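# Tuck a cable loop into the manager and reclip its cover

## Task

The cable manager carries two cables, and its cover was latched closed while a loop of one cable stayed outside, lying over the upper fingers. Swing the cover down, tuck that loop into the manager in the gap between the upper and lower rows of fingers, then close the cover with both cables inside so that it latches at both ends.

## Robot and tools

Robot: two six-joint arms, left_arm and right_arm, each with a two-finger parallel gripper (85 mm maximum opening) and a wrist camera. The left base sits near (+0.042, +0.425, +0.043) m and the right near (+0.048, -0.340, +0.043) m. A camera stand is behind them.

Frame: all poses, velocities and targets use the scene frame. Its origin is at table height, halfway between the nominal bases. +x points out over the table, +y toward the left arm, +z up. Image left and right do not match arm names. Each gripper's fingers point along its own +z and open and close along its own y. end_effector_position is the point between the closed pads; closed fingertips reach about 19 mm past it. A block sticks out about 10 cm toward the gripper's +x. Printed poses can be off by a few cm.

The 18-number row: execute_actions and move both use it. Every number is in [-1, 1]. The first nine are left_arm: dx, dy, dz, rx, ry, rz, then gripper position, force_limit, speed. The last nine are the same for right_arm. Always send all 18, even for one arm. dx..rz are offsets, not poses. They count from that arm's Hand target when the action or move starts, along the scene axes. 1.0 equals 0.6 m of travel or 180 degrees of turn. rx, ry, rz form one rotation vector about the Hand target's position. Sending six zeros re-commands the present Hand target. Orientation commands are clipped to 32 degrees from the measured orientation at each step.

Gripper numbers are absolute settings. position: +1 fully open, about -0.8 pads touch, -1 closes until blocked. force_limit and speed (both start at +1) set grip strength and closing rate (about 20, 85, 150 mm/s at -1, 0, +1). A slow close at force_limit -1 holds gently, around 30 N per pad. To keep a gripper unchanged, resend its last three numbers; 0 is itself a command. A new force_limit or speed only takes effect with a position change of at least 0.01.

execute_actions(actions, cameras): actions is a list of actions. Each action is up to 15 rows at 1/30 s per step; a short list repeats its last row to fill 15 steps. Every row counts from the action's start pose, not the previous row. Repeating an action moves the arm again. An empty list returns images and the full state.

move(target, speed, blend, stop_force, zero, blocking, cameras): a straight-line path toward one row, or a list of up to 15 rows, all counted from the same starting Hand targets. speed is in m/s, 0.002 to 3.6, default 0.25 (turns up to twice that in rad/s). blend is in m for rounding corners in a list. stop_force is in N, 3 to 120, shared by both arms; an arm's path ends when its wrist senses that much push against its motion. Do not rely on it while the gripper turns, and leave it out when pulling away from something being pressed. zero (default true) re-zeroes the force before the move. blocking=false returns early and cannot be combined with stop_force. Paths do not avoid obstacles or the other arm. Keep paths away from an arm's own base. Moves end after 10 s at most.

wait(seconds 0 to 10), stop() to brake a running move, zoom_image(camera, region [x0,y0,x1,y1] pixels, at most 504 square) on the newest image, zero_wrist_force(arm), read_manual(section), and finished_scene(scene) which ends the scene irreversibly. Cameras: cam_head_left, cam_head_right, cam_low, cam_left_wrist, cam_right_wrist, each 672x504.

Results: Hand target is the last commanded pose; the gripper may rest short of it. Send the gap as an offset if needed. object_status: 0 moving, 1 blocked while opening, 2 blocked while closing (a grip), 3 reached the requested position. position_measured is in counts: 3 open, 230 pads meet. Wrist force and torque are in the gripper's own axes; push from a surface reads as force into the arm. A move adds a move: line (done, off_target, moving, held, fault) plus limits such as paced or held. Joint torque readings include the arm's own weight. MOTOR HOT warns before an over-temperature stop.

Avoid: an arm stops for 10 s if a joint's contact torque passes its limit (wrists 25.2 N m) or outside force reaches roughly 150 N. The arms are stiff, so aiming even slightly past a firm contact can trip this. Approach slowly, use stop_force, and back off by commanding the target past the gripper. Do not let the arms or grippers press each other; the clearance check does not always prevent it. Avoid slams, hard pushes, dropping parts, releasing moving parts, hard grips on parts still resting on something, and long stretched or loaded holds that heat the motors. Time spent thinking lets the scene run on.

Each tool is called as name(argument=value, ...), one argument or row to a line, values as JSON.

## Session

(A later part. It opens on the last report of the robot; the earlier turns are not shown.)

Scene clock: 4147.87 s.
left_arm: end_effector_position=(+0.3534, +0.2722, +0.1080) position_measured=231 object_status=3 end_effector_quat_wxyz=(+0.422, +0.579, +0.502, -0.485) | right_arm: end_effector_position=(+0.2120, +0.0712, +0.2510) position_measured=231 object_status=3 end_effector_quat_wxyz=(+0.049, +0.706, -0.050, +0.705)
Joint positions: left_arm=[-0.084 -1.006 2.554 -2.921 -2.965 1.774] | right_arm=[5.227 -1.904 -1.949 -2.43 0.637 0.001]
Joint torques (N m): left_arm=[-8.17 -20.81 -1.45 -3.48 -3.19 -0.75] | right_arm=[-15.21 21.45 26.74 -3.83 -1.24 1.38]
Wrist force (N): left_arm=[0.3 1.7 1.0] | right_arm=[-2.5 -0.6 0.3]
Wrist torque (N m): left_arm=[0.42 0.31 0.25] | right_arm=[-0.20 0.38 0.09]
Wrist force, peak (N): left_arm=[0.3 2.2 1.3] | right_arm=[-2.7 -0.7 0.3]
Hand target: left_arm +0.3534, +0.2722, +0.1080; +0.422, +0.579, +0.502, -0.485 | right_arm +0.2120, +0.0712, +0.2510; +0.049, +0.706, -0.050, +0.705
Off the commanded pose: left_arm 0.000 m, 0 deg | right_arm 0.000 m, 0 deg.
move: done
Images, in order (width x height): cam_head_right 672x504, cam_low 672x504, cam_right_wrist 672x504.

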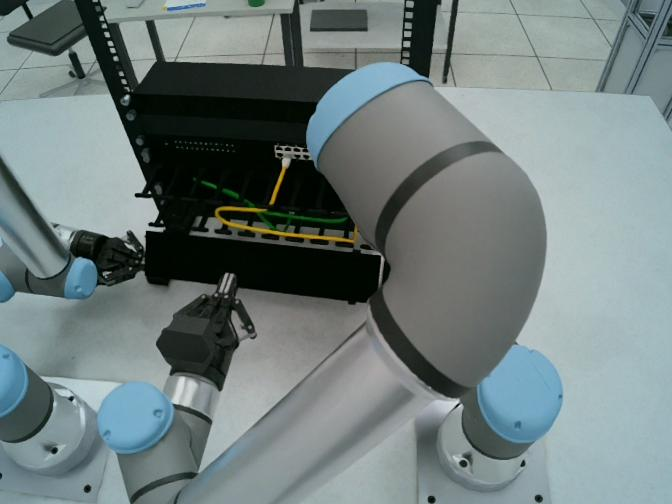

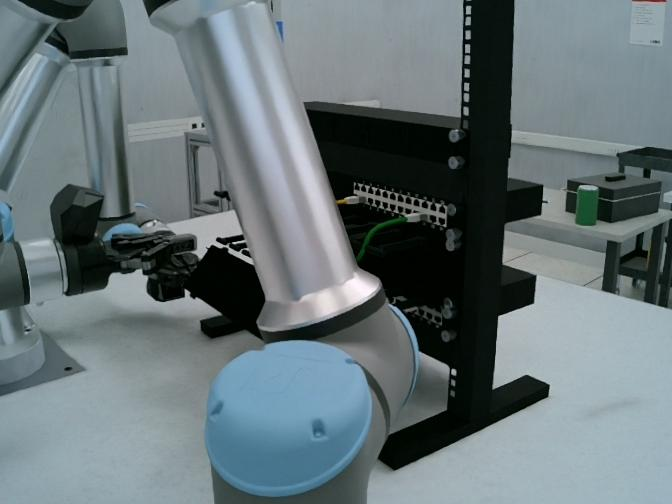

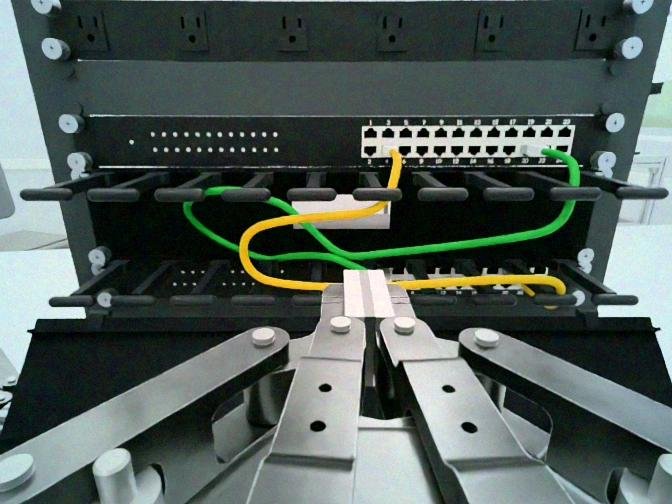

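zoom_image(
  camera="cam_right_wrist",
  region=[230, 130, 450, 310],
)

zoom_image(
  camera="cam_right_wrist",
  region=[430, 130, 650, 310],
)

Scaled by 2.291 from the camera's 672x504 image, which has a finer 960x720 frame.

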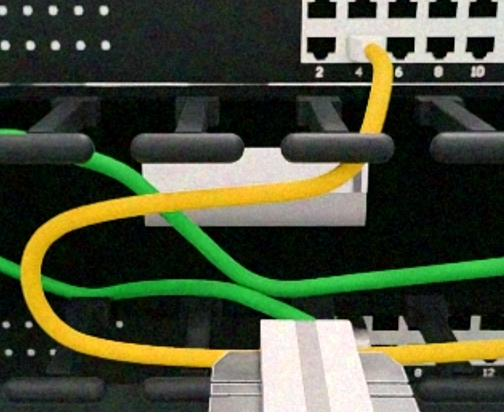

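Scaled by 2.291 from the camera's 672x504 image, which has a finer 960x720 frame.

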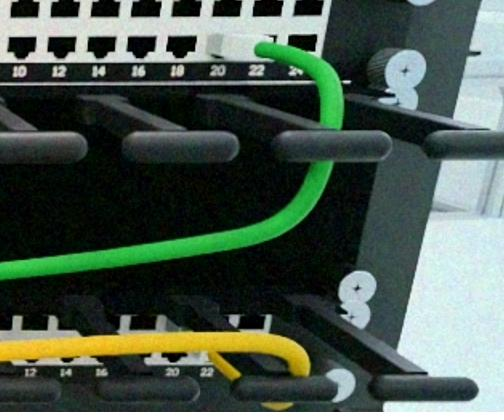

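move(
  target=[
    [-0.018,0.0025,0.048,0,0,0,-1,-0.8,-0.5,0,0,0,0,0,0,-1,-0.9,-0.8],
    [-0.0295,0.0042,0.0693,0,0,0,-1,-0.8,-0.5,0,0,0,0,0,0,-1,-0.9,-0.8],
    [-0.036,0.0051,0.1013,0,0,0,-1,-0.8,-0.5,0,0,0,0,0,0,-1,-0.9,-0.8],
    [-0.031,0.0044,0.1333,0,0,0,-1,-0.8,-0.5,0,0,0,0,0,0,-1,-0.9,-0.8],
    [-0.0157,0.0022,0.1617,0,0,0,-1,-0.8,-0.5,0,0,0,0,0,0,-1,-0.9,-0.8],
    [0.0018,-0.0003,0.1787,0,0,0,-1,-0.8,-0.5,0,0,0,0,0,0,-1,-0.9,-0.8],
  ],
  speed=0.05,
  blend=[0.005,0.005,0.005,0.005,0.005,0],
  stop_force=20,
  cameras=["cam_low","cam_right_wrist","cam_head_right"],
)

Scene clock: 4182.33 s.
left_arm: end_effector_position=(+0.3544, +0.2720, +0.2152) position_measured=231 object_status=3 end_effector_quat_wxyz=(+0.422, +0.579, +0.502, -0.485) | right_arm: end_effector_position=(+0.2120, +0.0712, +0.2510) position_measured=231 object_status=3 end_effector_quat_wxyz=(+0.049, +0.706, -0.050, +0.705)
Joint positions: left_arm=[-0.084 -1.44 2.528 -2.463 -2.965 1.773] | right_arm=[5.227 -1.904 -1.949 -2.43 0.637 0.001]
Joint torques (N m): left_arm=[10 -23.96 -22.71 -1.28 -0.87 1.35] | right_arm=[-14.02 22.4 26.4 -3.86 2.04 1.2]
Wrist force (N): left_arm=[0.2 1.3 1.3] | right_arm=[-2.6 -0.8 0.3]
Wrist torque (N m): left_arm=[0.46 0.32 0.17] | right_arm=[-0.23 0.39 0.10]
Wrist force, peak (N): left_arm=[1.7 2.9 1.2] | right_arm=[-2.9 -1.0 0.2]
Hand target: left_arm +0.3544, +0.2720, +0.2152; +0.422, +0.579, +0.502, -0.485 | right_arm +0.2120, +0.0712, +0.2510; +0.049, +0.706, -0.050, +0.705
Off the commanded pose: left_arm 0.000 m, 0 deg | right_arm 0.000 m, 0 deg.
move: done
Images, in order (width x height): cam_head_right 672x504, cam_low 672x504, cam_right_wrist 672x504.

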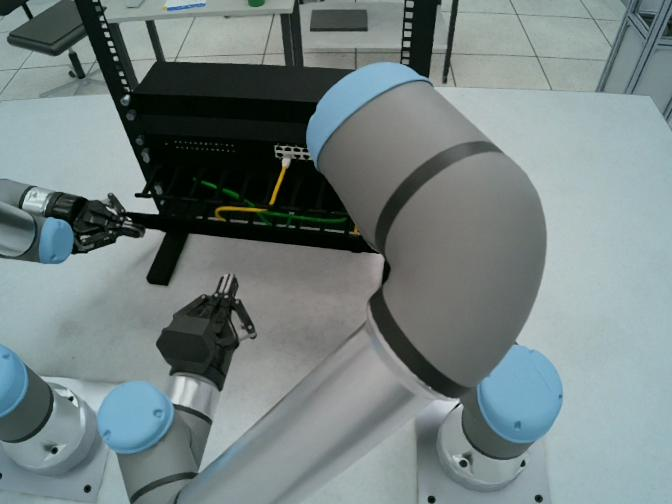

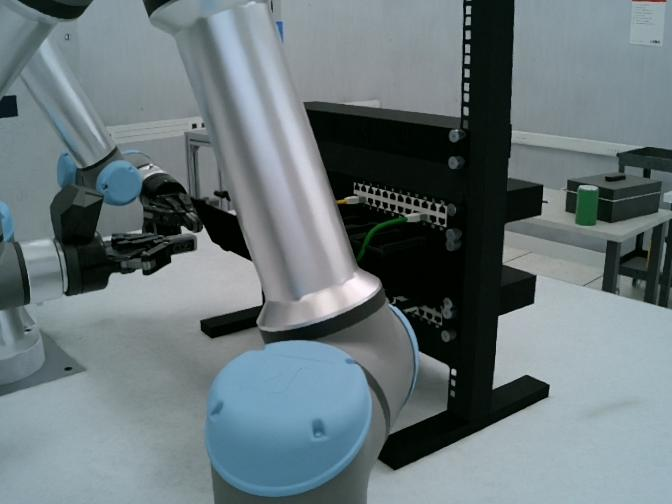

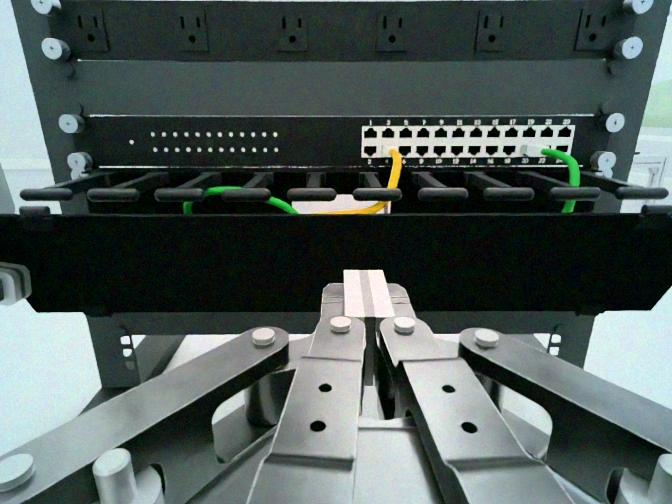

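move(
  target=[
    [0,0,0,0,0,0,-1,-0.8,-0.5,-0.0395,-0.2805,0.0,0,0,0,-1,-0.9,-0.8],
    [0.0183,-0.0026,0.0105,0,0,0,-1,-0.8,-0.5,-0.0395,-0.2805,0.0,0,0,0,-1,-0.9,-0.8],
  ],
  speed=[0.2,0.03],
  stop_force=20,
  cameras=["cam_low","cam_right_wrist","cam_head_right"],
)

Scene clock: 4200.97 s.
left_arm: end_effector_position=(+0.3654, +0.2705, +0.2215) position_measured=231 object_status=3 end_effector_quat_wxyz=(+0.422, +0.579, +0.502, -0.485) | right_arm: end_effector_position=(+0.1883, -0.0971, +0.2510) position_measured=231 object_status=3 end_effector_quat_wxyz=(+0.049, +0.706, -0.050, +0.705)
Joint positions: left_arm=[-0.085 -1.439 2.497 -2.438 -2.965 1.766] | right_arm=[5.578 -1.558 -2.375 -2.349 0.989 0.001]
Joint torques (N m): left_arm=[-11.71 -25.23 -23.29 -1.31 -3.61 1.36] | right_arm=[15.77 23.81 3.64 -4.38 2.55 -1.45]
Wrist force (N): left_arm=[-0.1 1.3 1.6] | right_arm=[-2.4 -0.8 0.2]
Wrist torque (N m): left_arm=[0.43 0.33 0.21] | right_arm=[-0.23 0.37 0.27]
Wrist force, peak (N): left_arm=[0.0 1.7 1.7] | right_arm=[-2.6 -2.1 0.4]
Hand target: left_arm +0.3654, +0.2705, +0.2215; +0.422, +0.579, +0.502, -0.485 | right_arm +0.1883, -0.0971, +0.2510; +0.049, +0.706, -0.050, +0.705
Off the commanded pose: left_arm 0.000 m, 0 deg | right_arm 0.000 m, 0 deg.
move: done
Images, in order (width x height): cam_head_right 672x504, cam_low 672x504, cam_right_wrist 672x504.

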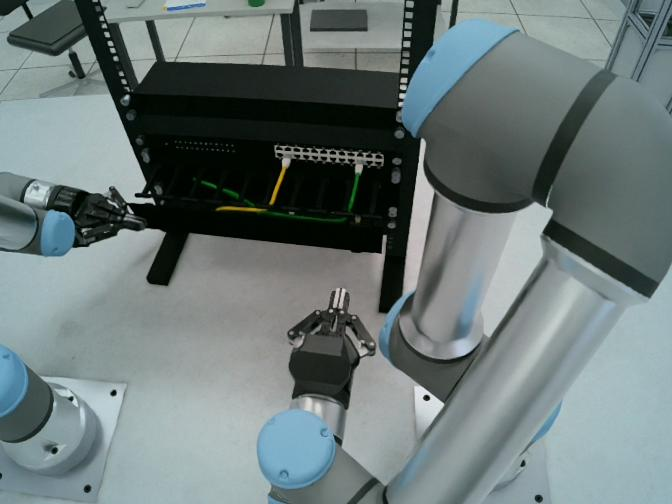

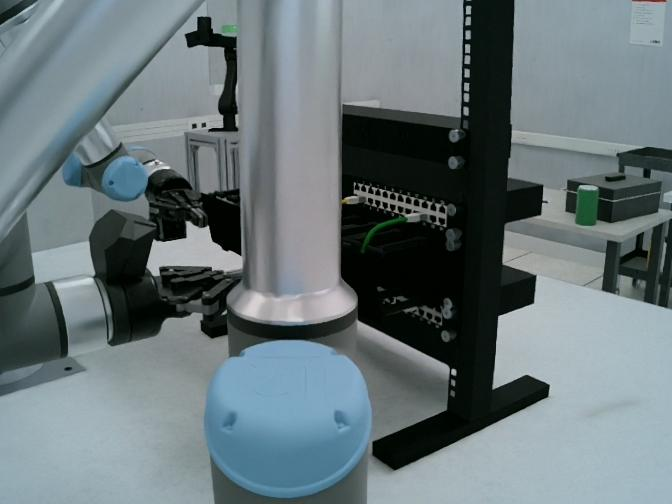

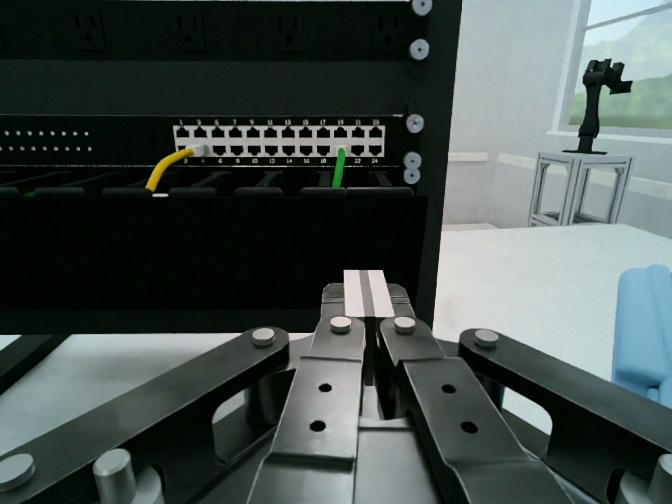

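move(
  target=[
    [0,0,0,0,0,0,-1,-0.8,-0.5,0.155,-0.0335,0.0033,0,0,0,-1,-0.9,-0.8],
    [0,0,0,0,0,0,-1,-0.8,-0.5,0.185,-0.0377,0.0033,0,0,0,-1,-0.9,-0.8],
  ],
  speed=[0.12,0.015],
  stop_force=7,
  cameras=["cam_low","cam_right_wrist"],
)

Scene clock: 4211.77 s.
left_arm: end_effector_position=(+0.3654, +0.2705, +0.2215) position_measured=231 object_status=3 end_effector_quat_wxyz=(+0.422, +0.579, +0.502, -0.485) | right_arm: end_effector_position=(+0.2993, -0.1197, +0.2530) position_measured=231 object_status=3 end_effector_quat_wxyz=(+0.049, +0.706, -0.050, +0.705)
Joint positions: left_arm=[-0.085 -1.439 2.497 -2.438 -2.965 1.766] | right_arm=[5.291 -1.421 -2.489 -2.373 0.702 0.001]
Joint torques (N m): left_arm=[5.48 -25.52 -22.39 -1.29 -1.89 1.37] | right_arm=[-15.85 17.8 2.8 -3.75 -2.32 -1.44]
Wrist force (N): left_arm=[-0.1 1.5 1.2] | right_arm=[-2.4 -0.7 0.6]
Wrist torque (N m): left_arm=[0.47 0.32 0.21] | right_arm=[-0.22 0.37 0.27]
Wrist force, peak (N): left_arm=[0.0 1.9 1.6] | right_arm=[-2.9 -0.6 0.9]
Hand target: left_arm +0.3654, +0.2705, +0.2215; +0.422, +0.579, +0.502, -0.485 | right_arm +0.2993, -0.1197, +0.2530; +0.049, +0.706, -0.050, +0.705
Off the commanded pose: left_arm 0.000 m, 0 deg | right_arm 0.000 m, 0 deg.
move: done
Images, in order (width x height): cam_low 672x504, cam_right_wrist 672x504.

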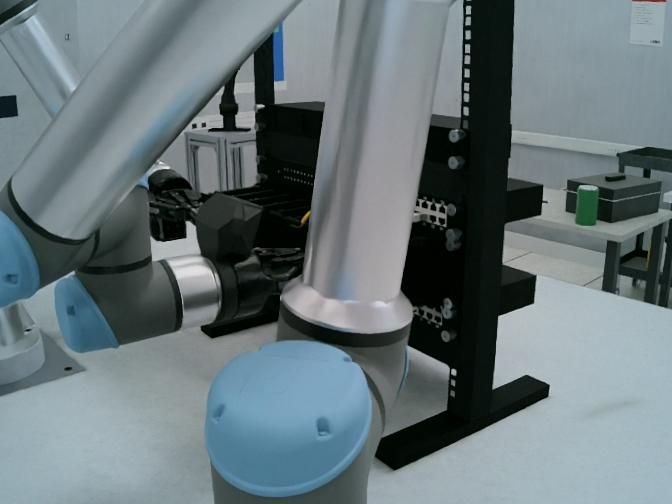

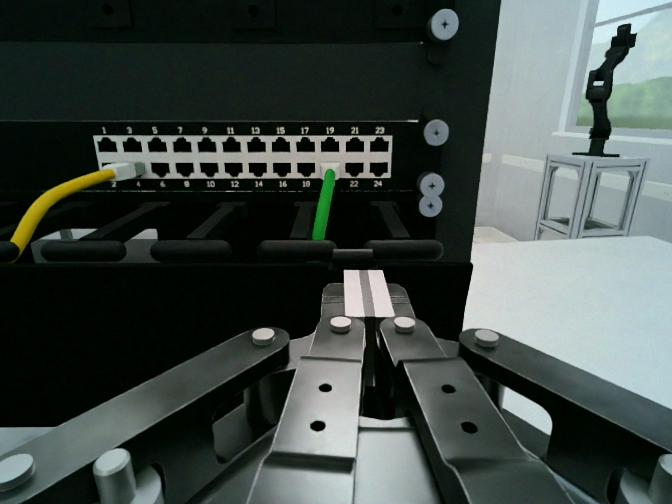

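move(
  target=[
    [-0.0085,0.0012,0,0,0,0,-1,-0.8,-0.5,0,0,0,0,0,0,-1,-0.9,-0.8],
    [-0.0120,-0.0125,0.0325,0,0,0,-1,-0.8,-0.5,0,0,0,0,0,0,-1,-0.9,-0.8],
    [-0.0098,-0.0137,0.0325,0,0,0,-1,-0.8,-0.5,0,0,0,0,0,0,-1,-0.9,-0.8],
  ],
  speed=0.04,
  stop_force=15,
  cameras=["cam_head_right","cam_left_wrist","cam_right_wrist"],
)

Scene clock: 4229.07 s.
left_arm: end_effector_position=(+0.3595, +0.2623, +0.2410) position_measured=231 object_status=3 end_effector_quat_wxyz=(+0.422, +0.579, +0.502, -0.485) | right_arm: end_effector_position=(+0.2993, -0.1197, +0.2530) position_measured=231 object_status=3 end_effector_quat_wxyz=(+0.049, +0.706, -0.050, +0.705)
Joint positions: left_arm=[-0.111 -1.477 2.517 -2.566 -2.968 1.619] | right_arm=[5.291 -1.421 -2.489 -2.373 0.702 0.001]
Joint torques (N m): left_arm=[-13.79 -11.18 -6.11 -3.87 -0.75 -1.38] | right_arm=[-14.55 17.01 2.79 -3.91 -2.15 -1.19]
Wrist force (N): left_arm=[-0.1 1.5 1.0] | right_arm=[-2.6 -0.8 0.5]
Wrist torque (N m): left_arm=[0.46 0.29 0.26] | right_arm=[-0.24 0.40 0.28]
Wrist force, peak (N): left_arm=[-0.6 2.3 1.2] | right_arm=[-2.9 -0.7 0.6]
Hand target: left_arm +0.3595, +0.2623, +0.2410; +0.422, +0.579, +0.502, -0.485 | right_arm +0.2993, -0.1197, +0.2530; +0.049, +0.706, -0.050, +0.705
Off the commanded pose: left_arm 0.000 m, 0 deg | right_arm 0.000 m, 0 deg.
move: done
Images, in order (width x height): cam_head_right 672x504, cam_left_wrist 672x504, cam_right_wrist 672x504.

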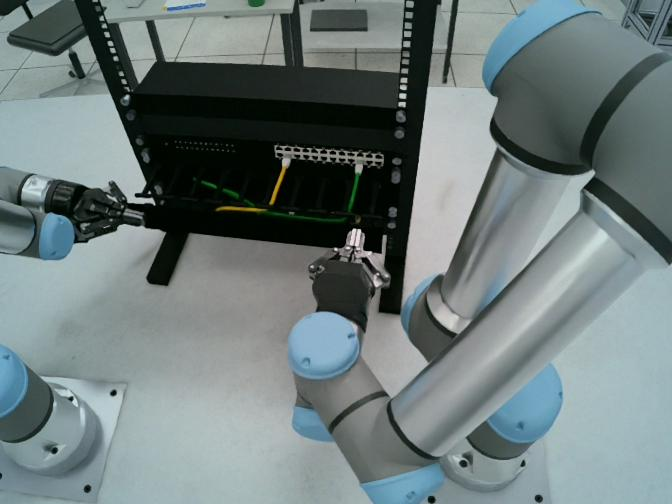

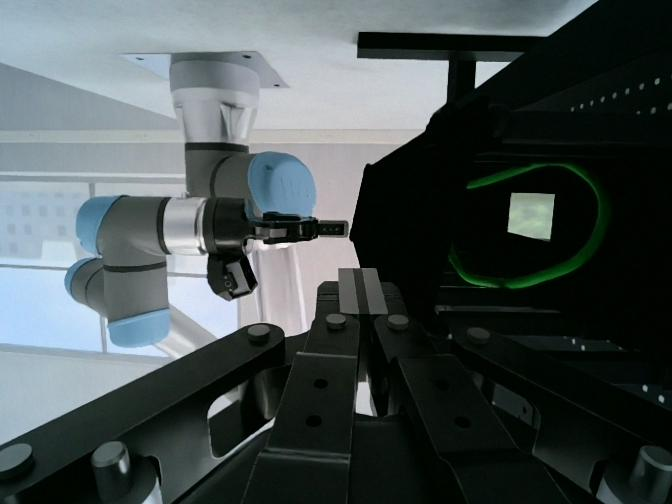

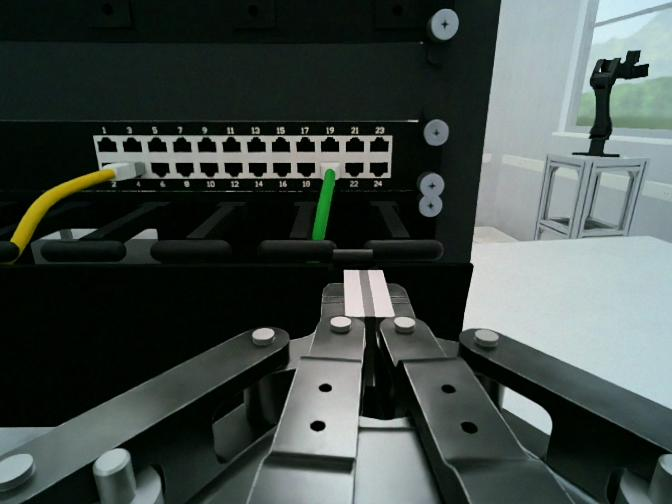

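move(
  target=[0.0165,-0.0023,0.002,0,0,0,-1,-0.8,-0.5,0.0165,-0.0023,0,0,0,0,-1,-0.9,-0.8],
  speed=0.02,
  stop_force=20,
  cameras=["cam_left_wrist","cam_right_wrist"],
)

Scene clock: 4235.97 s.
left_arm: end_effector_position=(+0.3694, +0.2609, +0.2422) position_measured=231 object_status=3 end_effector_quat_wxyz=(+0.422, +0.579, +0.502, -0.485) | right_arm: end_effector_position=(+0.3092, -0.1211, +0.2530) position_measured=231 object_status=3 end_effector_quat_wxyz=(+0.049, +0.706, -0.050, +0.705)
Joint positions: left_arm=[-0.111 -1.46 2.492 -2.559 -2.968 1.617] | right_arm=[5.255 -1.416 -2.492 -2.374 0.666 0.001]
Joint torques (N m): left_arm=[-13.67 -12.12 -25.23 -1.47 -1.74 1.39] | right_arm=[-14.84 17.57 3.86 -3.69 -2.36 -1.28]
Wrist force (N): left_arm=[-0.5 -1.0 -0.4] | right_arm=[-2.5 -0.6 0.3]
Wrist torque (N m): left_arm=[0.40 0.32 0.28] | right_arm=[-0.20 0.39 0.27]
Wrist force, peak (N): left_arm=[-0.9 -3.9 -0.5] | right_arm=[-2.8 -0.9 0.4]
Hand target: left_arm +0.3694, +0.2609, +0.2422; +0.422, +0.579, +0.502, -0.485 | right_arm +0.3092, -0.1211, +0.2530; +0.049, +0.706, -0.050, +0.705
Off the commanded pose: left_arm 0.000 m, 0 deg | right_arm 0.000 m, 0 deg.
move: done
Images, in order (width x height): cam_left_wrist 672x504, cam_right_wrist 672x504.

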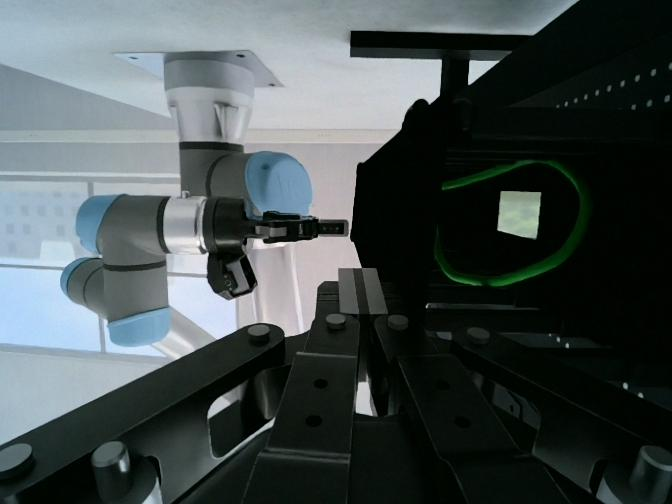

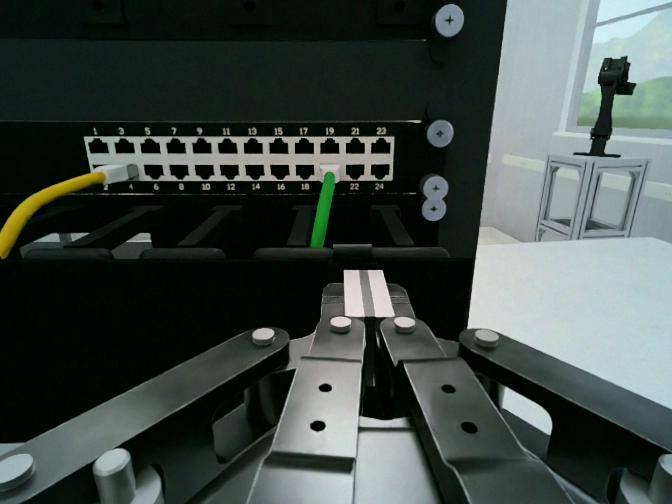

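move(
  target=[0.0083,-0.0012,0,0,0,0,-1,-0.8,-0.5,0.0083,-0.0012,0,0,0,0,-1,-0.9,-0.8],
  speed=0.01,
  stop_force=30,
  cameras=["cam_left_wrist","cam_right_wrist"],
)

Scene clock: 4241.70 s.
left_arm: end_effector_position=(+0.3744, +0.2602, +0.2422) position_measured=231 object_status=3 end_effector_quat_wxyz=(+0.422, +0.579, +0.502, -0.485) | right_arm: end_effector_position=(+0.3142, -0.1218, +0.2530) position_measured=231 object_status=3 end_effector_quat_wxyz=(+0.049, +0.706, -0.050, +0.705)
Joint positions: left_arm=[-0.111 -1.45 2.479 -2.558 -2.968 1.616] | right_arm=[5.237 -1.415 -2.493 -2.374 0.648 0.001]
Joint torques (N m): left_arm=[-13.13 -13.03 -24.13 -1.44 -3.19 -1.38] | right_arm=[-14.95 17.93 4.06 -3.92 -2.42 -1.48]
Wrist force (N): left_arm=[-0.6 1.4 1.1] | right_arm=[-2.4 -0.6 0.5]
Wrist torque (N m): left_arm=[0.43 0.35 0.26] | right_arm=[-0.19 0.37 0.27]
Wrist force, peak (N): left_arm=[-2.2 -1.4 0.3] | right_arm=[-3.0 -1.0 0.1]
Hand target: left_arm +0.3744, +0.2602, +0.2422; +0.422, +0.579, +0.502, -0.485 | right_arm +0.3142, -0.1218, +0.2530; +0.049, +0.706, -0.050, +0.705
Off the commanded pose: left_arm 0.000 m, 0 deg | right_arm 0.000 m, 0 deg.
move: done
Images, in order (width x height): cam_left_wrist 672x504, cam_right_wrist 672x504.

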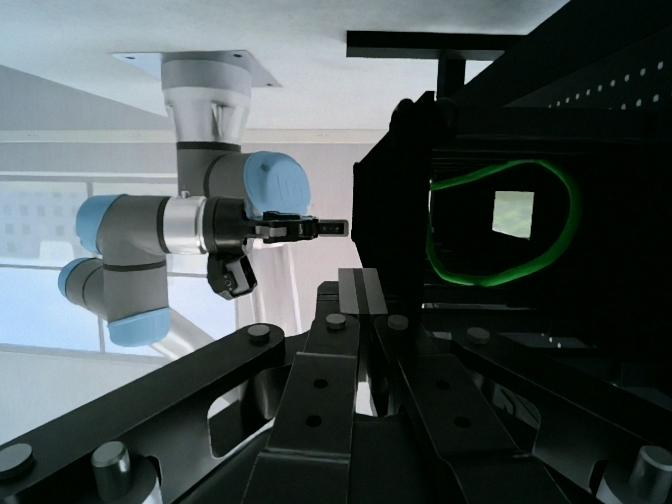

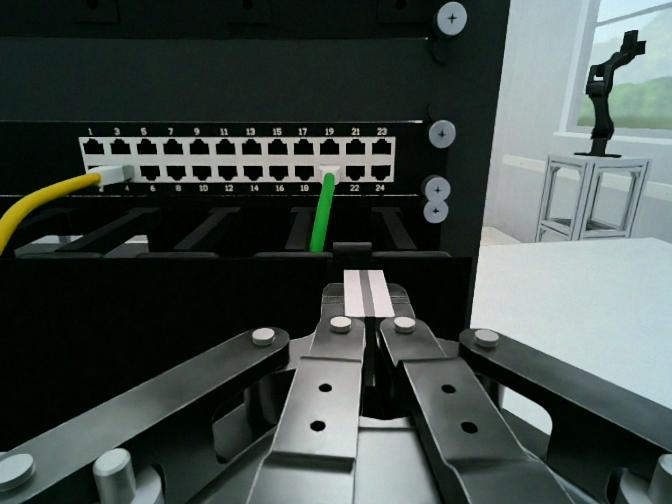

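move(
  target=[0.0066,-0.0009,0,0,0,0,-1,-0.8,-0.5,0.0066,-0.0009,0,0,0,0,-1,-0.9,-0.8],
  speed=0.008,
  stop_force=30,
  cameras=["cam_left_wrist","cam_right_wrist"],
)

Scene clock: 4251.60 s.
left_arm: end_effector_position=(+0.3749, +0.2601, +0.2422) position_measured=231 object_status=3 end_effector_quat_wxyz=(+0.422, +0.579, +0.502, -0.485) | right_arm: end_effector_position=(+0.3179, -0.1224, +0.2530) position_measured=231 object_status=3 end_effector_quat_wxyz=(+0.049, +0.706, -0.050, +0.705)
Joint positions: left_arm=[-0.111 -1.449 2.478 -2.557 -2.968 1.616] | right_arm=[5.223 -1.413 -2.494 -2.374 0.634 0.001]
Joint torques (N m): left_arm=[-10.54 -22.85 -17.4 -4.76 -0.45 -0.27] | right_arm=[6.07 16.57 3.78 -3.92 1.34 -1.36]
Wrist force (N): left_arm=[-4.5 -30.8 -6.0] | right_arm=[2.6 4.2 -41.8]
Wrist torque (N m): left_arm=[-0.15 0.51 0.37] | right_arm=[-0.15 0.50 0.30]
Wrist force, peak (N): left_arm=[-11.7 -51.1 -14.8] | right_arm=[2.9 5.6 -46.8]
Hand target: left_arm +0.3749, +0.2601, +0.2422; +0.422, +0.579, +0.502, -0.485 (not the last commanded pose) | right_arm +0.3179, -0.1223, +0.2530; +0.049, +0.706, -0.050, +0.705
Off the commanded pose: left_arm 0.003 m, 0 deg | right_arm 0.000 m, 0 deg.
move: contact (left_arm, right_arm)
Images, in order (width x height): cam_left_wrist 672x504, cam_right_wrist 672x504.

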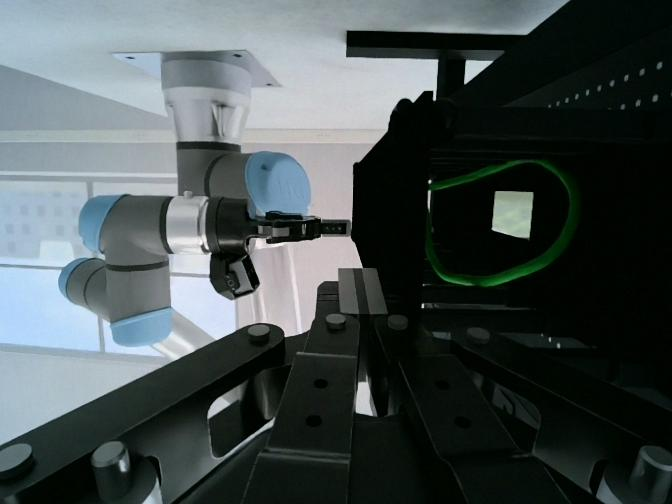

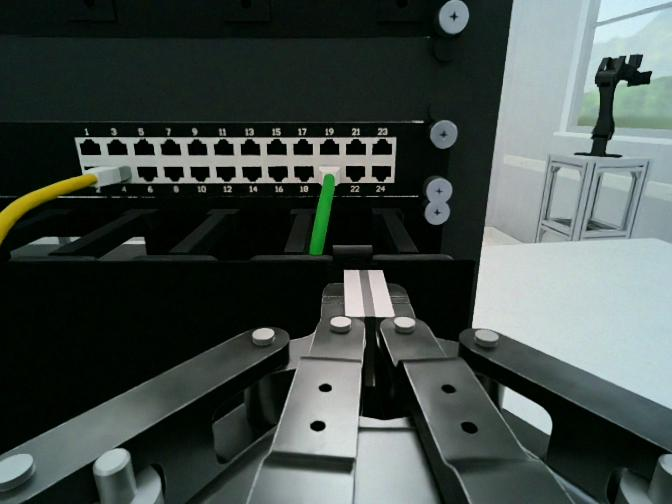

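zoom_image(
  camera="cam_right_wrist",
  region=[280, 200, 480, 300],
)

zoom_image(
  camera="cam_left_wrist",
  region=[340, 80, 500, 340],
)

Scaled by 2.520 from the camera's 672x504 image, which has a finer 960x720 frame.

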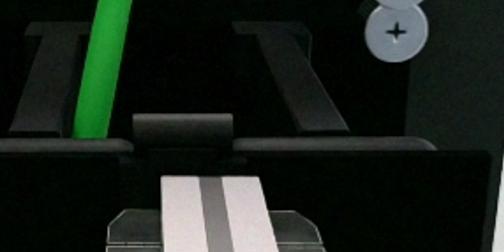

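Scaled by 1.938 from the camera's 672x504 image, which has a finer 960x720 frame.

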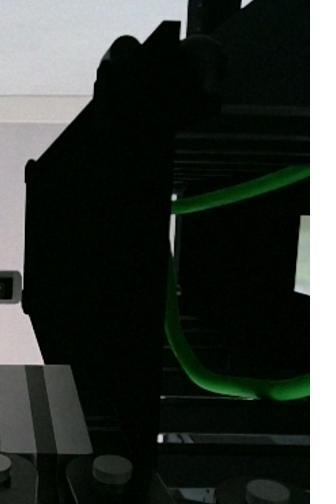

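move(
  target=[-0.0165,0.0023,0,0,0,0,-1,-0.8,-0.5,-0.0165,0.0023,0,0,0,0,-1,-0.9,-0.8],
  speed=0.02,
  cameras=["cam_left_wrist","cam_right_wrist"],
)

zoom_image(
  camera="cam_right_wrist",
  region=[280, 200, 480, 300],
)

zoom_image(
  camera="cam_left_wrist",
  region=[340, 80, 500, 340],
)

Scene clock: 4275.27 s.
left_arm: end_effector_position=(+0.3651, +0.2615, +0.2422) position_measured=231 object_status=3 end_effector_quat_wxyz=(+0.422, +0.579, +0.502, -0.485) | right_arm: end_effector_position=(+0.3080, -0.1210, +0.2530) position_measured=231 object_status=3 end_effector_quat_wxyz=(+0.049, +0.706, -0.050, +0.705)
Joint positions: left_arm=[-0.111 -1.469 2.502 -2.561 -2.968 1.617] | right_arm=[5.26 -1.417 -2.492 -2.374 0.67 0.001]
Joint torques (N m): left_arm=[9.28 -24.71 -5.42 -4 -1.95 1.34] | right_arm=[15.54 -0.39 26.35 1.34 2.5 1.16]
Wrist force (N): left_arm=[-0.8 3.4 -1.5] | right_arm=[-2.5 -0.8 0.6]
Wrist torque (N m): left_arm=[0.70 0.39 0.22] | right_arm=[-0.22 0.37 0.27]
Wrist force, peak (N): left_arm=[-4.5 -31.0 -6.1] | right_arm=[2.3 4.1 -40.1]
Hand target: left_arm +0.3650, +0.2615, +0.2422; +0.422, +0.579, +0.502, -0.485 | right_arm +0.3080, -0.1210, +0.2530; +0.049, +0.706, -0.050, +0.705
Off the commanded pose: left_arm 0.000 m, 0 deg | right_arm 0.000 m, 0 deg.
move: done
Images, in order (width x height): cam_left_wrist 672x504, cam_right_wrist 672x504.

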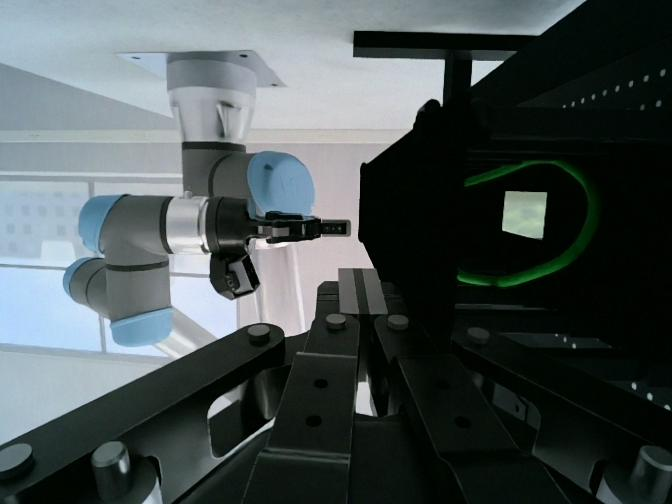

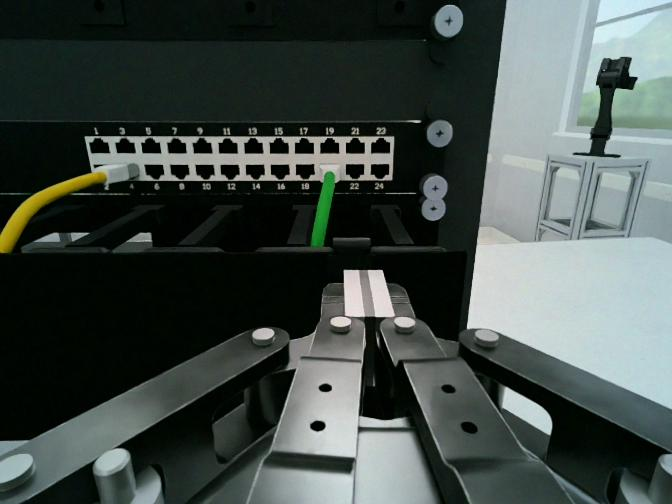

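Scaled by 2.520 from the camera's 672x504 image, which has a finer 960x720 frame.

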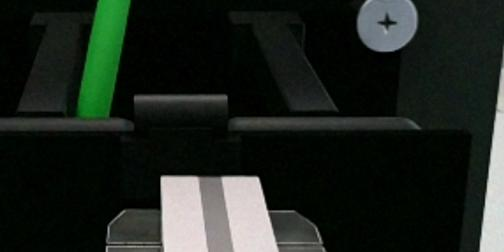

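Scaled by 1.938 from the camera's 672x504 image, which has a finer 960x720 frame.

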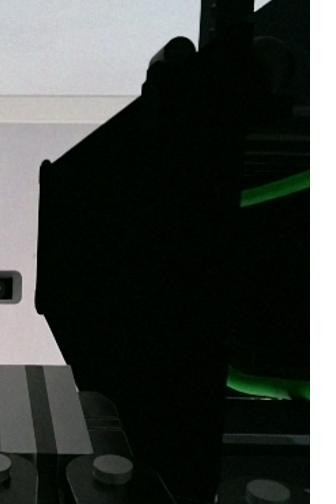

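move(
  target=[-0.05,0.007,0,0,0,0,-1,-0.8,-0.5,-0.12,0.0169,0.03,0,0,0,-1,-0.9,-0.8],
  speed=0.1,
  cameras=["cam_left_wrist","cam_right_wrist","cam_head_right","cam_low"],
)

zoom_image(
  camera="cam_right_wrist",
  region=[250, 150, 500, 300],
)

zoom_image(
  camera="cam_right_wrist",
  region=[0, 150, 300, 350],
)

Scene clock: 4286.07 s.
left_arm: end_effector_position=(+0.3350, +0.2657, +0.2422) position_measured=231 object_status=3 end_effector_quat_wxyz=(+0.422, +0.579, +0.502, -0.485) | right_arm: end_effector_position=(+0.2360, -0.1108, +0.2709) position_measured=231 object_status=3 end_effector_quat_wxyz=(+0.049, +0.706, -0.050, +0.705)
Joint positions: left_arm=[-0.111 -1.534 2.575 -2.565 -2.968 1.621] | right_arm=[5.486 -1.431 -2.419 -2.433 0.897 0.001]
Joint torques (N m): left_arm=[8.63 -21.36 -5.25 -1.09 -1.81 1.26] | right_arm=[15.39 0.57 26.54 -4.12 2.6 1.37]
Wrist force (N): left_arm=[-0.8 3.2 -1.5] | right_arm=[-2.5 -0.8 0.4]
Wrist torque (N m): left_arm=[0.68 0.40 0.17] | right_arm=[-0.23 0.39 0.24]
Wrist force, peak (N): left_arm=[-0.9 3.5 -1.7] | right_arm=[-2.8 -0.9 1.0]
Hand target: left_arm +0.3350, +0.2657, +0.2422; +0.422, +0.579, +0.502, -0.485 | right_arm +0.2360, -0.1108, +0.2710; +0.049, +0.706, -0.050, +0.705
Off the commanded pose: left_arm 0.000 m, 0 deg | right_arm 0.000 m, 0 deg.
move: done
Images, in order (width x height): cam_head_right 672x504, cam_low 672x504, cam_left_wrist 672x504, cam_right_wrist 672x504.

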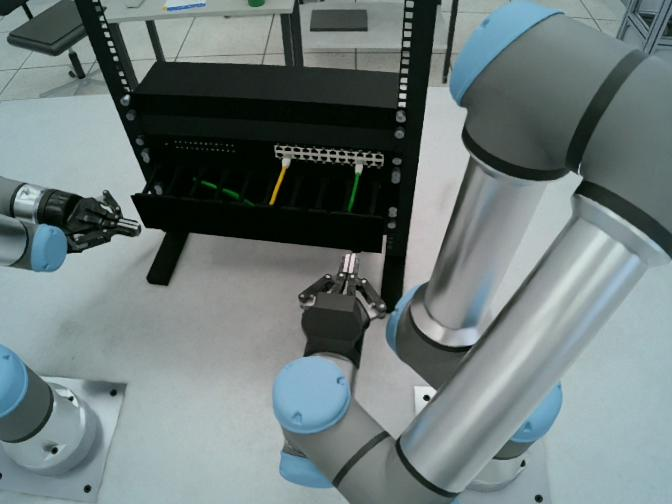

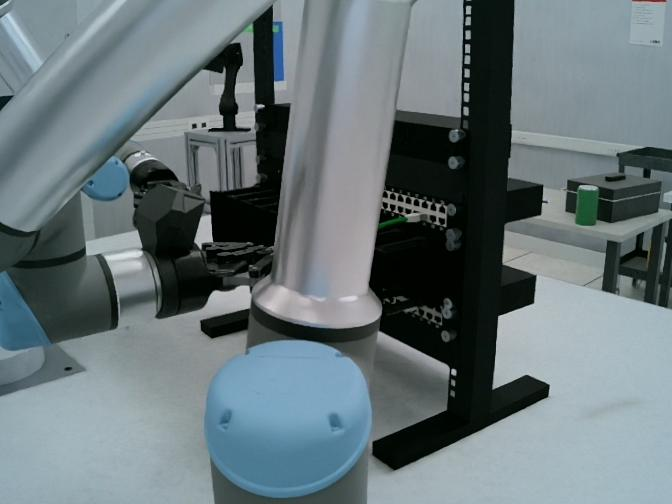

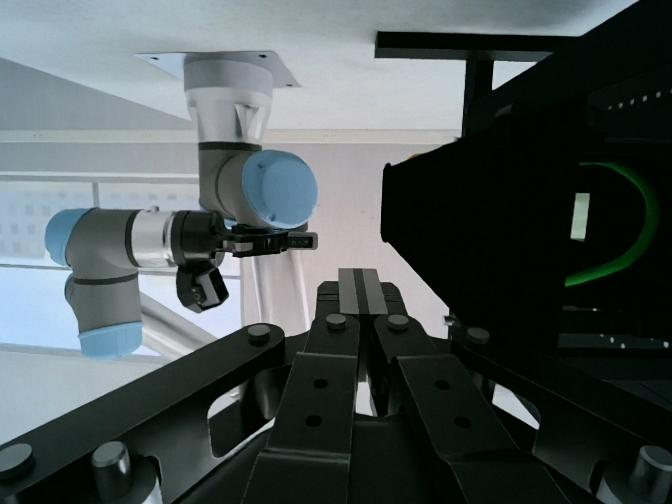

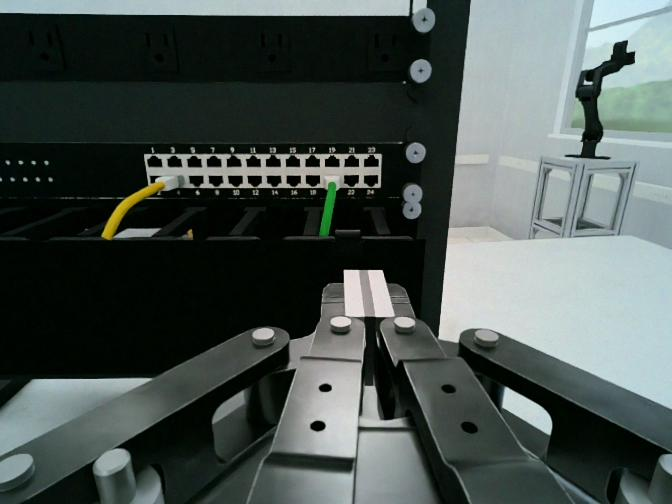

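Scaled by 2.016 from the camera's 672x504 image, which has a finer 960x720 frame.

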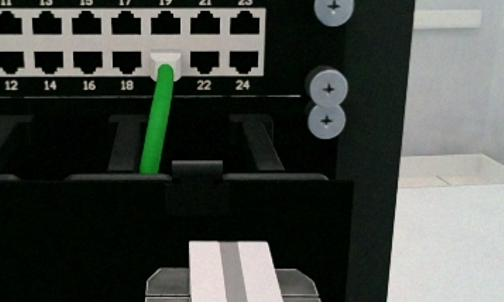

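Scaled by 1.680 from the camera's 672x504 image, which has a finer 960x720 frame.

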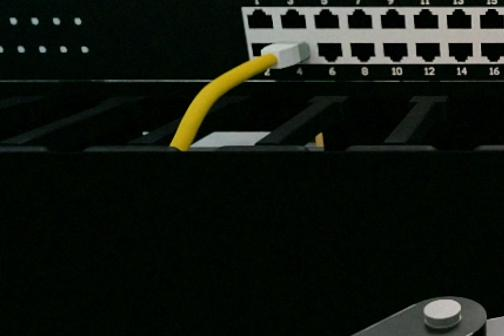

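move(
  target=[
    [0.02,0.15,0,0,0,0,-1,-0.8,-0.5,0,0,0.08,0,0,0,-1,-0.9,-0.8],
    [0.02,0.15,0,0,0,0,-1,-0.8,-0.5,0.12,-0.0169,0.08,0.0542,0.3851,0,-1,-0.9,-0.8],
  ],
  speed=0.2,
  cameras=["cam_left_wrist","cam_right_wrist"],
)

zoom_image(
  camera="cam_right_wrist",
  region=[250, 150, 500, 300],
)

Scene clock: 4303.30 s.
left_arm: end_effector_position=(+0.3470, +0.3557, +0.2422) position_measured=231 object_status=3 end_effector_quat_wxyz=(+0.422, +0.579, +0.502, -0.485) | right_arm: end_effector_position=(+0.3080, -0.1210, +0.3190) position_measured=231 object_status=3 end_effector_quat_wxyz=(+0.012, +0.982, -0.070, +0.173)
Joint positions: left_arm=[0.157 -1.539 2.262 -1.295 -2.817 2.596] | right_arm=[4.569 -0.982 -2.156 -1.567 1.222 -1.591]
Joint torques (N m): left_arm=[6.25 -12.17 -27.73 0.34 0.35 1.36] | right_arm=[-15.69 -8.75 36.44 5.33 1.73 -1.47]
Wrist force (N): left_arm=[-0.7 3.0 -1.6] | right_arm=[-1.8 0.1 -0.5]
Wrist torque (N m): left_arm=[0.64 0.41 0.18] | right_arm=[-0.11 0.39 0.39]
Wrist force, peak (N): left_arm=[-0.5 2.6 -3.1] | right_arm=[-3.8 -0.6 0.5]
Hand target: left_arm +0.3470, +0.3557, +0.2422; +0.422, +0.579, +0.502, -0.485 | right_arm +0.3080, -0.1210, +0.3190; +0.012, +0.982, -0.070, +0.173
Off the commanded pose: left_arm 0.000 m, 0 deg | right_arm 0.000 m, 0 deg.
move: done
Images, in order (width x height): cam_left_wrist 672x504, cam_right_wrist 672x504.

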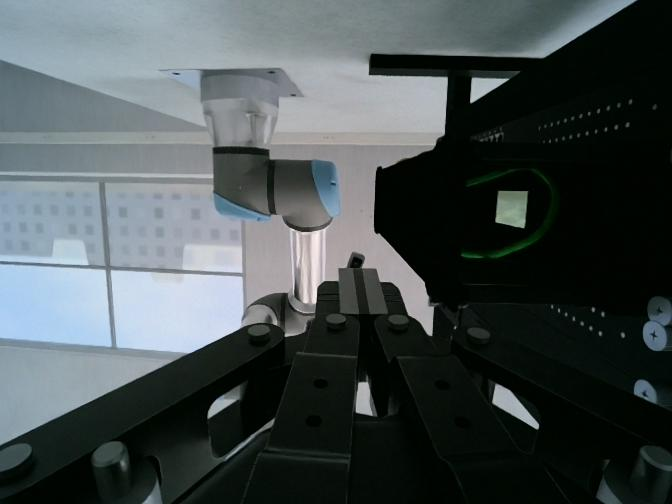

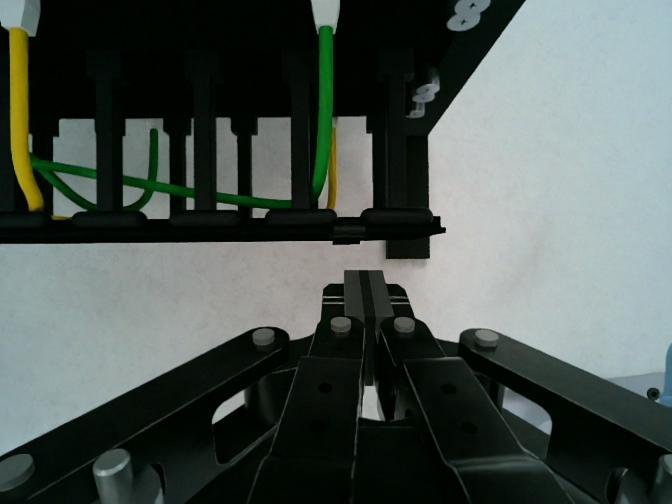

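Scaled by 2.016 from the camera's 672x504 image, which has a finer 960x720 frame.

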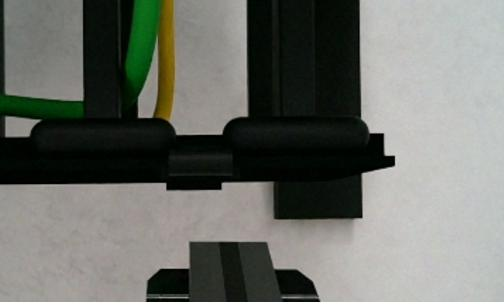

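move(
  target=[0.0803,0.021,0.0302,0,0,0,-1,-0.8,-0.5,0,0,0,0,0,0,-1,-0.9,-0.8],
  speed=0.15,
  cameras=["cam_left_wrist"],
)

zoom_image(
  camera="cam_left_wrist",
  region=[250, 180, 450, 340],
)

Scene clock: 4333.70 s.
left_arm: end_effector_position=(+0.3952, +0.3683, +0.2603) position_measured=231 object_status=3 end_effector_quat_wxyz=(+0.422, +0.579, +0.502, -0.485) | right_arm: end_effector_position=(+0.3080, -0.1210, +0.3190) position_measured=231 object_status=3 end_effector_quat_wxyz=(+0.012, +0.982, -0.070, +0.173)
Joint positions: left_arm=[0.171 -1.456 2.107 -1.2 -2.805 2.62] | right_arm=[4.568 -0.982 -2.156 -1.567 1.223 -1.592]
Joint torques (N m): left_arm=[9.51 -15.9 -27.41 0.56 0.39 1.4] | right_arm=[-14.24 -8.56 37.17 5.72 1.82 -1.42]
Wrist force (N): left_arm=[-0.7 3.4 -1.7] | right_arm=[-1.6 0.0 -0.4]
Wrist torque (N m): left_arm=[0.71 0.39 0.17] | right_arm=[-0.13 0.36 0.38]
Wrist force, peak (N): left_arm=[-1.4 3.9 -2.2] | right_arm=[-2.1 0.0 -0.2]
Hand target: left_arm +0.3952, +0.3683, +0.2603; +0.422, +0.579, +0.502, -0.485 | right_arm +0.3080, -0.1210, +0.3190; +0.012, +0.982, -0.070, +0.173
Off the commanded pose: left_arm 0.000 m, 0 deg | right_arm 0.000 m, 0 deg.
move: done
Images, in order (width x height): cam_left_wrist 672x504.

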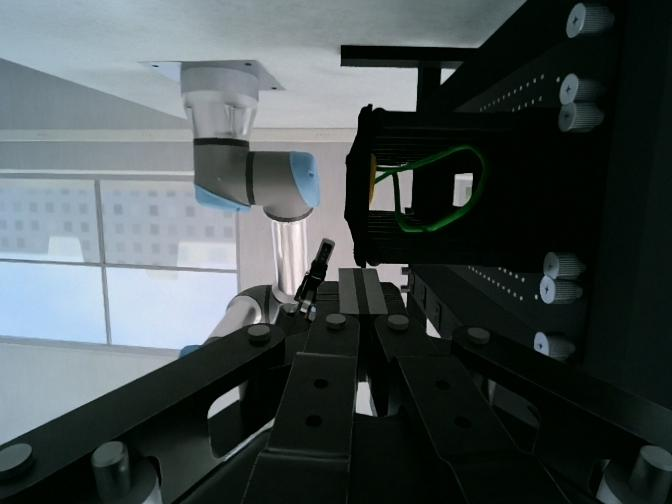

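Scaled by 2.520 from the camera's 672x504 image, which has a finer 960x720 frame.

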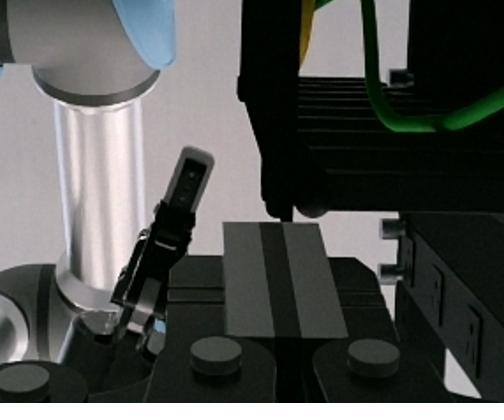

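move(
  target=[-0.0083,0.0012,0.06,0,0,0,-1,-0.8,-0.5,0,0,0,0,0,0,-1,-0.9,-0.8],
  speed=0.15,
  cameras=["cam_left_wrist"],
)

zoom_image(
  camera="cam_left_wrist",
  region=[300, 120, 420, 260],
)

Scene clock: 4340.33 s.
left_arm: end_effector_position=(+0.3902, +0.3690, +0.2963) position_measured=231 object_status=3 end_effector_quat_wxyz=(+0.422, +0.579, +0.502, -0.485) | right_arm: end_effector_position=(+0.3080, -0.1210, +0.3190) position_measured=231 object_status=3 end_effector_quat_wxyz=(+0.012, +0.982, -0.070, +0.173)
Joint positions: left_arm=[0.175 -1.52 2.065 -1.09 -2.802 2.625] | right_arm=[4.568 -0.982 -2.156 -1.567 1.223 -1.592]
Joint torques (N m): left_arm=[9.96 -27.32 -29.57 0.48 0.54 1.39] | right_arm=[-14.91 -8.58 35.77 5.53 1.92 -1.26]
Wrist force (N): left_arm=[-0.5 3.4 -1.7] | right_arm=[-2.0 0.2 -0.3]
Wrist torque (N m): left_arm=[0.70 0.37 0.16] | right_arm=[-0.10 0.43 0.38]
Wrist force, peak (N): left_arm=[-1.2 3.5 -1.9] | right_arm=[-2.0 -0.1 -0.3]
Hand target: left_arm +0.3902, +0.3690, +0.2963; +0.422, +0.579, +0.502, -0.485 | right_arm +0.3080, -0.1210, +0.3190; +0.012, +0.982, -0.070, +0.173
Off the commanded pose: left_arm 0.000 m, 0 deg | right_arm 0.000 m, 0 deg.
move: done
Images, in order (width x height): cam_left_wrist 672x504.

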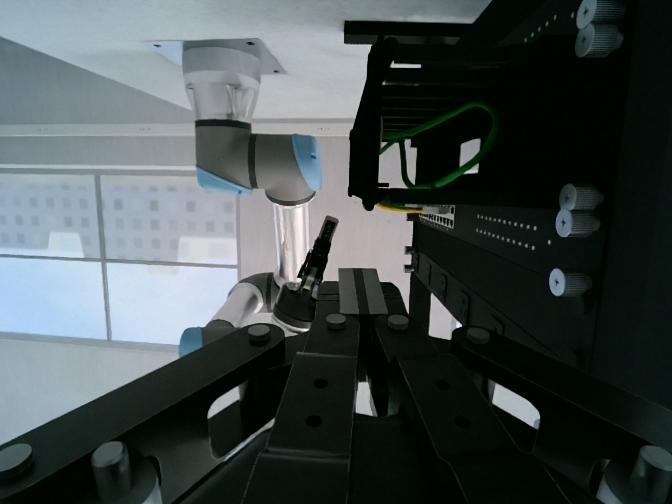

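Scaled by 3.600 from the camera's 672x504 image, which has a finer 960x720 frame.

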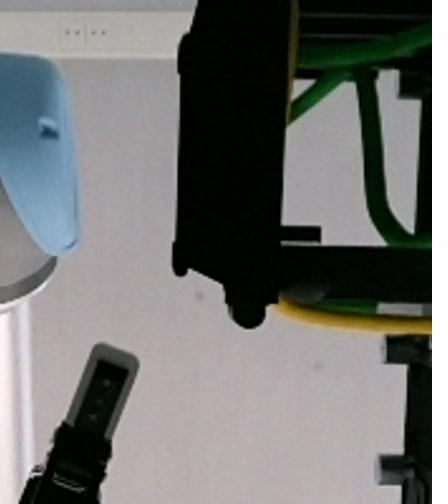

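zoom_image(
  camera="cam_left_wrist",
  region=[340, 170, 410, 220],
)

Scaled by 7.200 from the camera's 672x504 image, which has a finer 960x720 frame.

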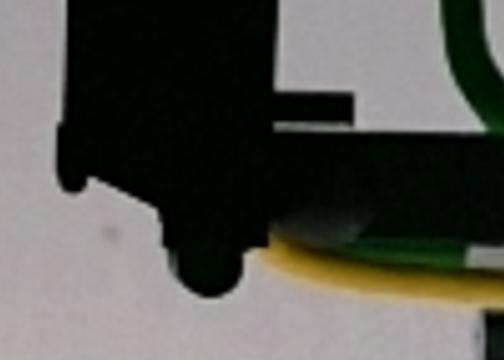

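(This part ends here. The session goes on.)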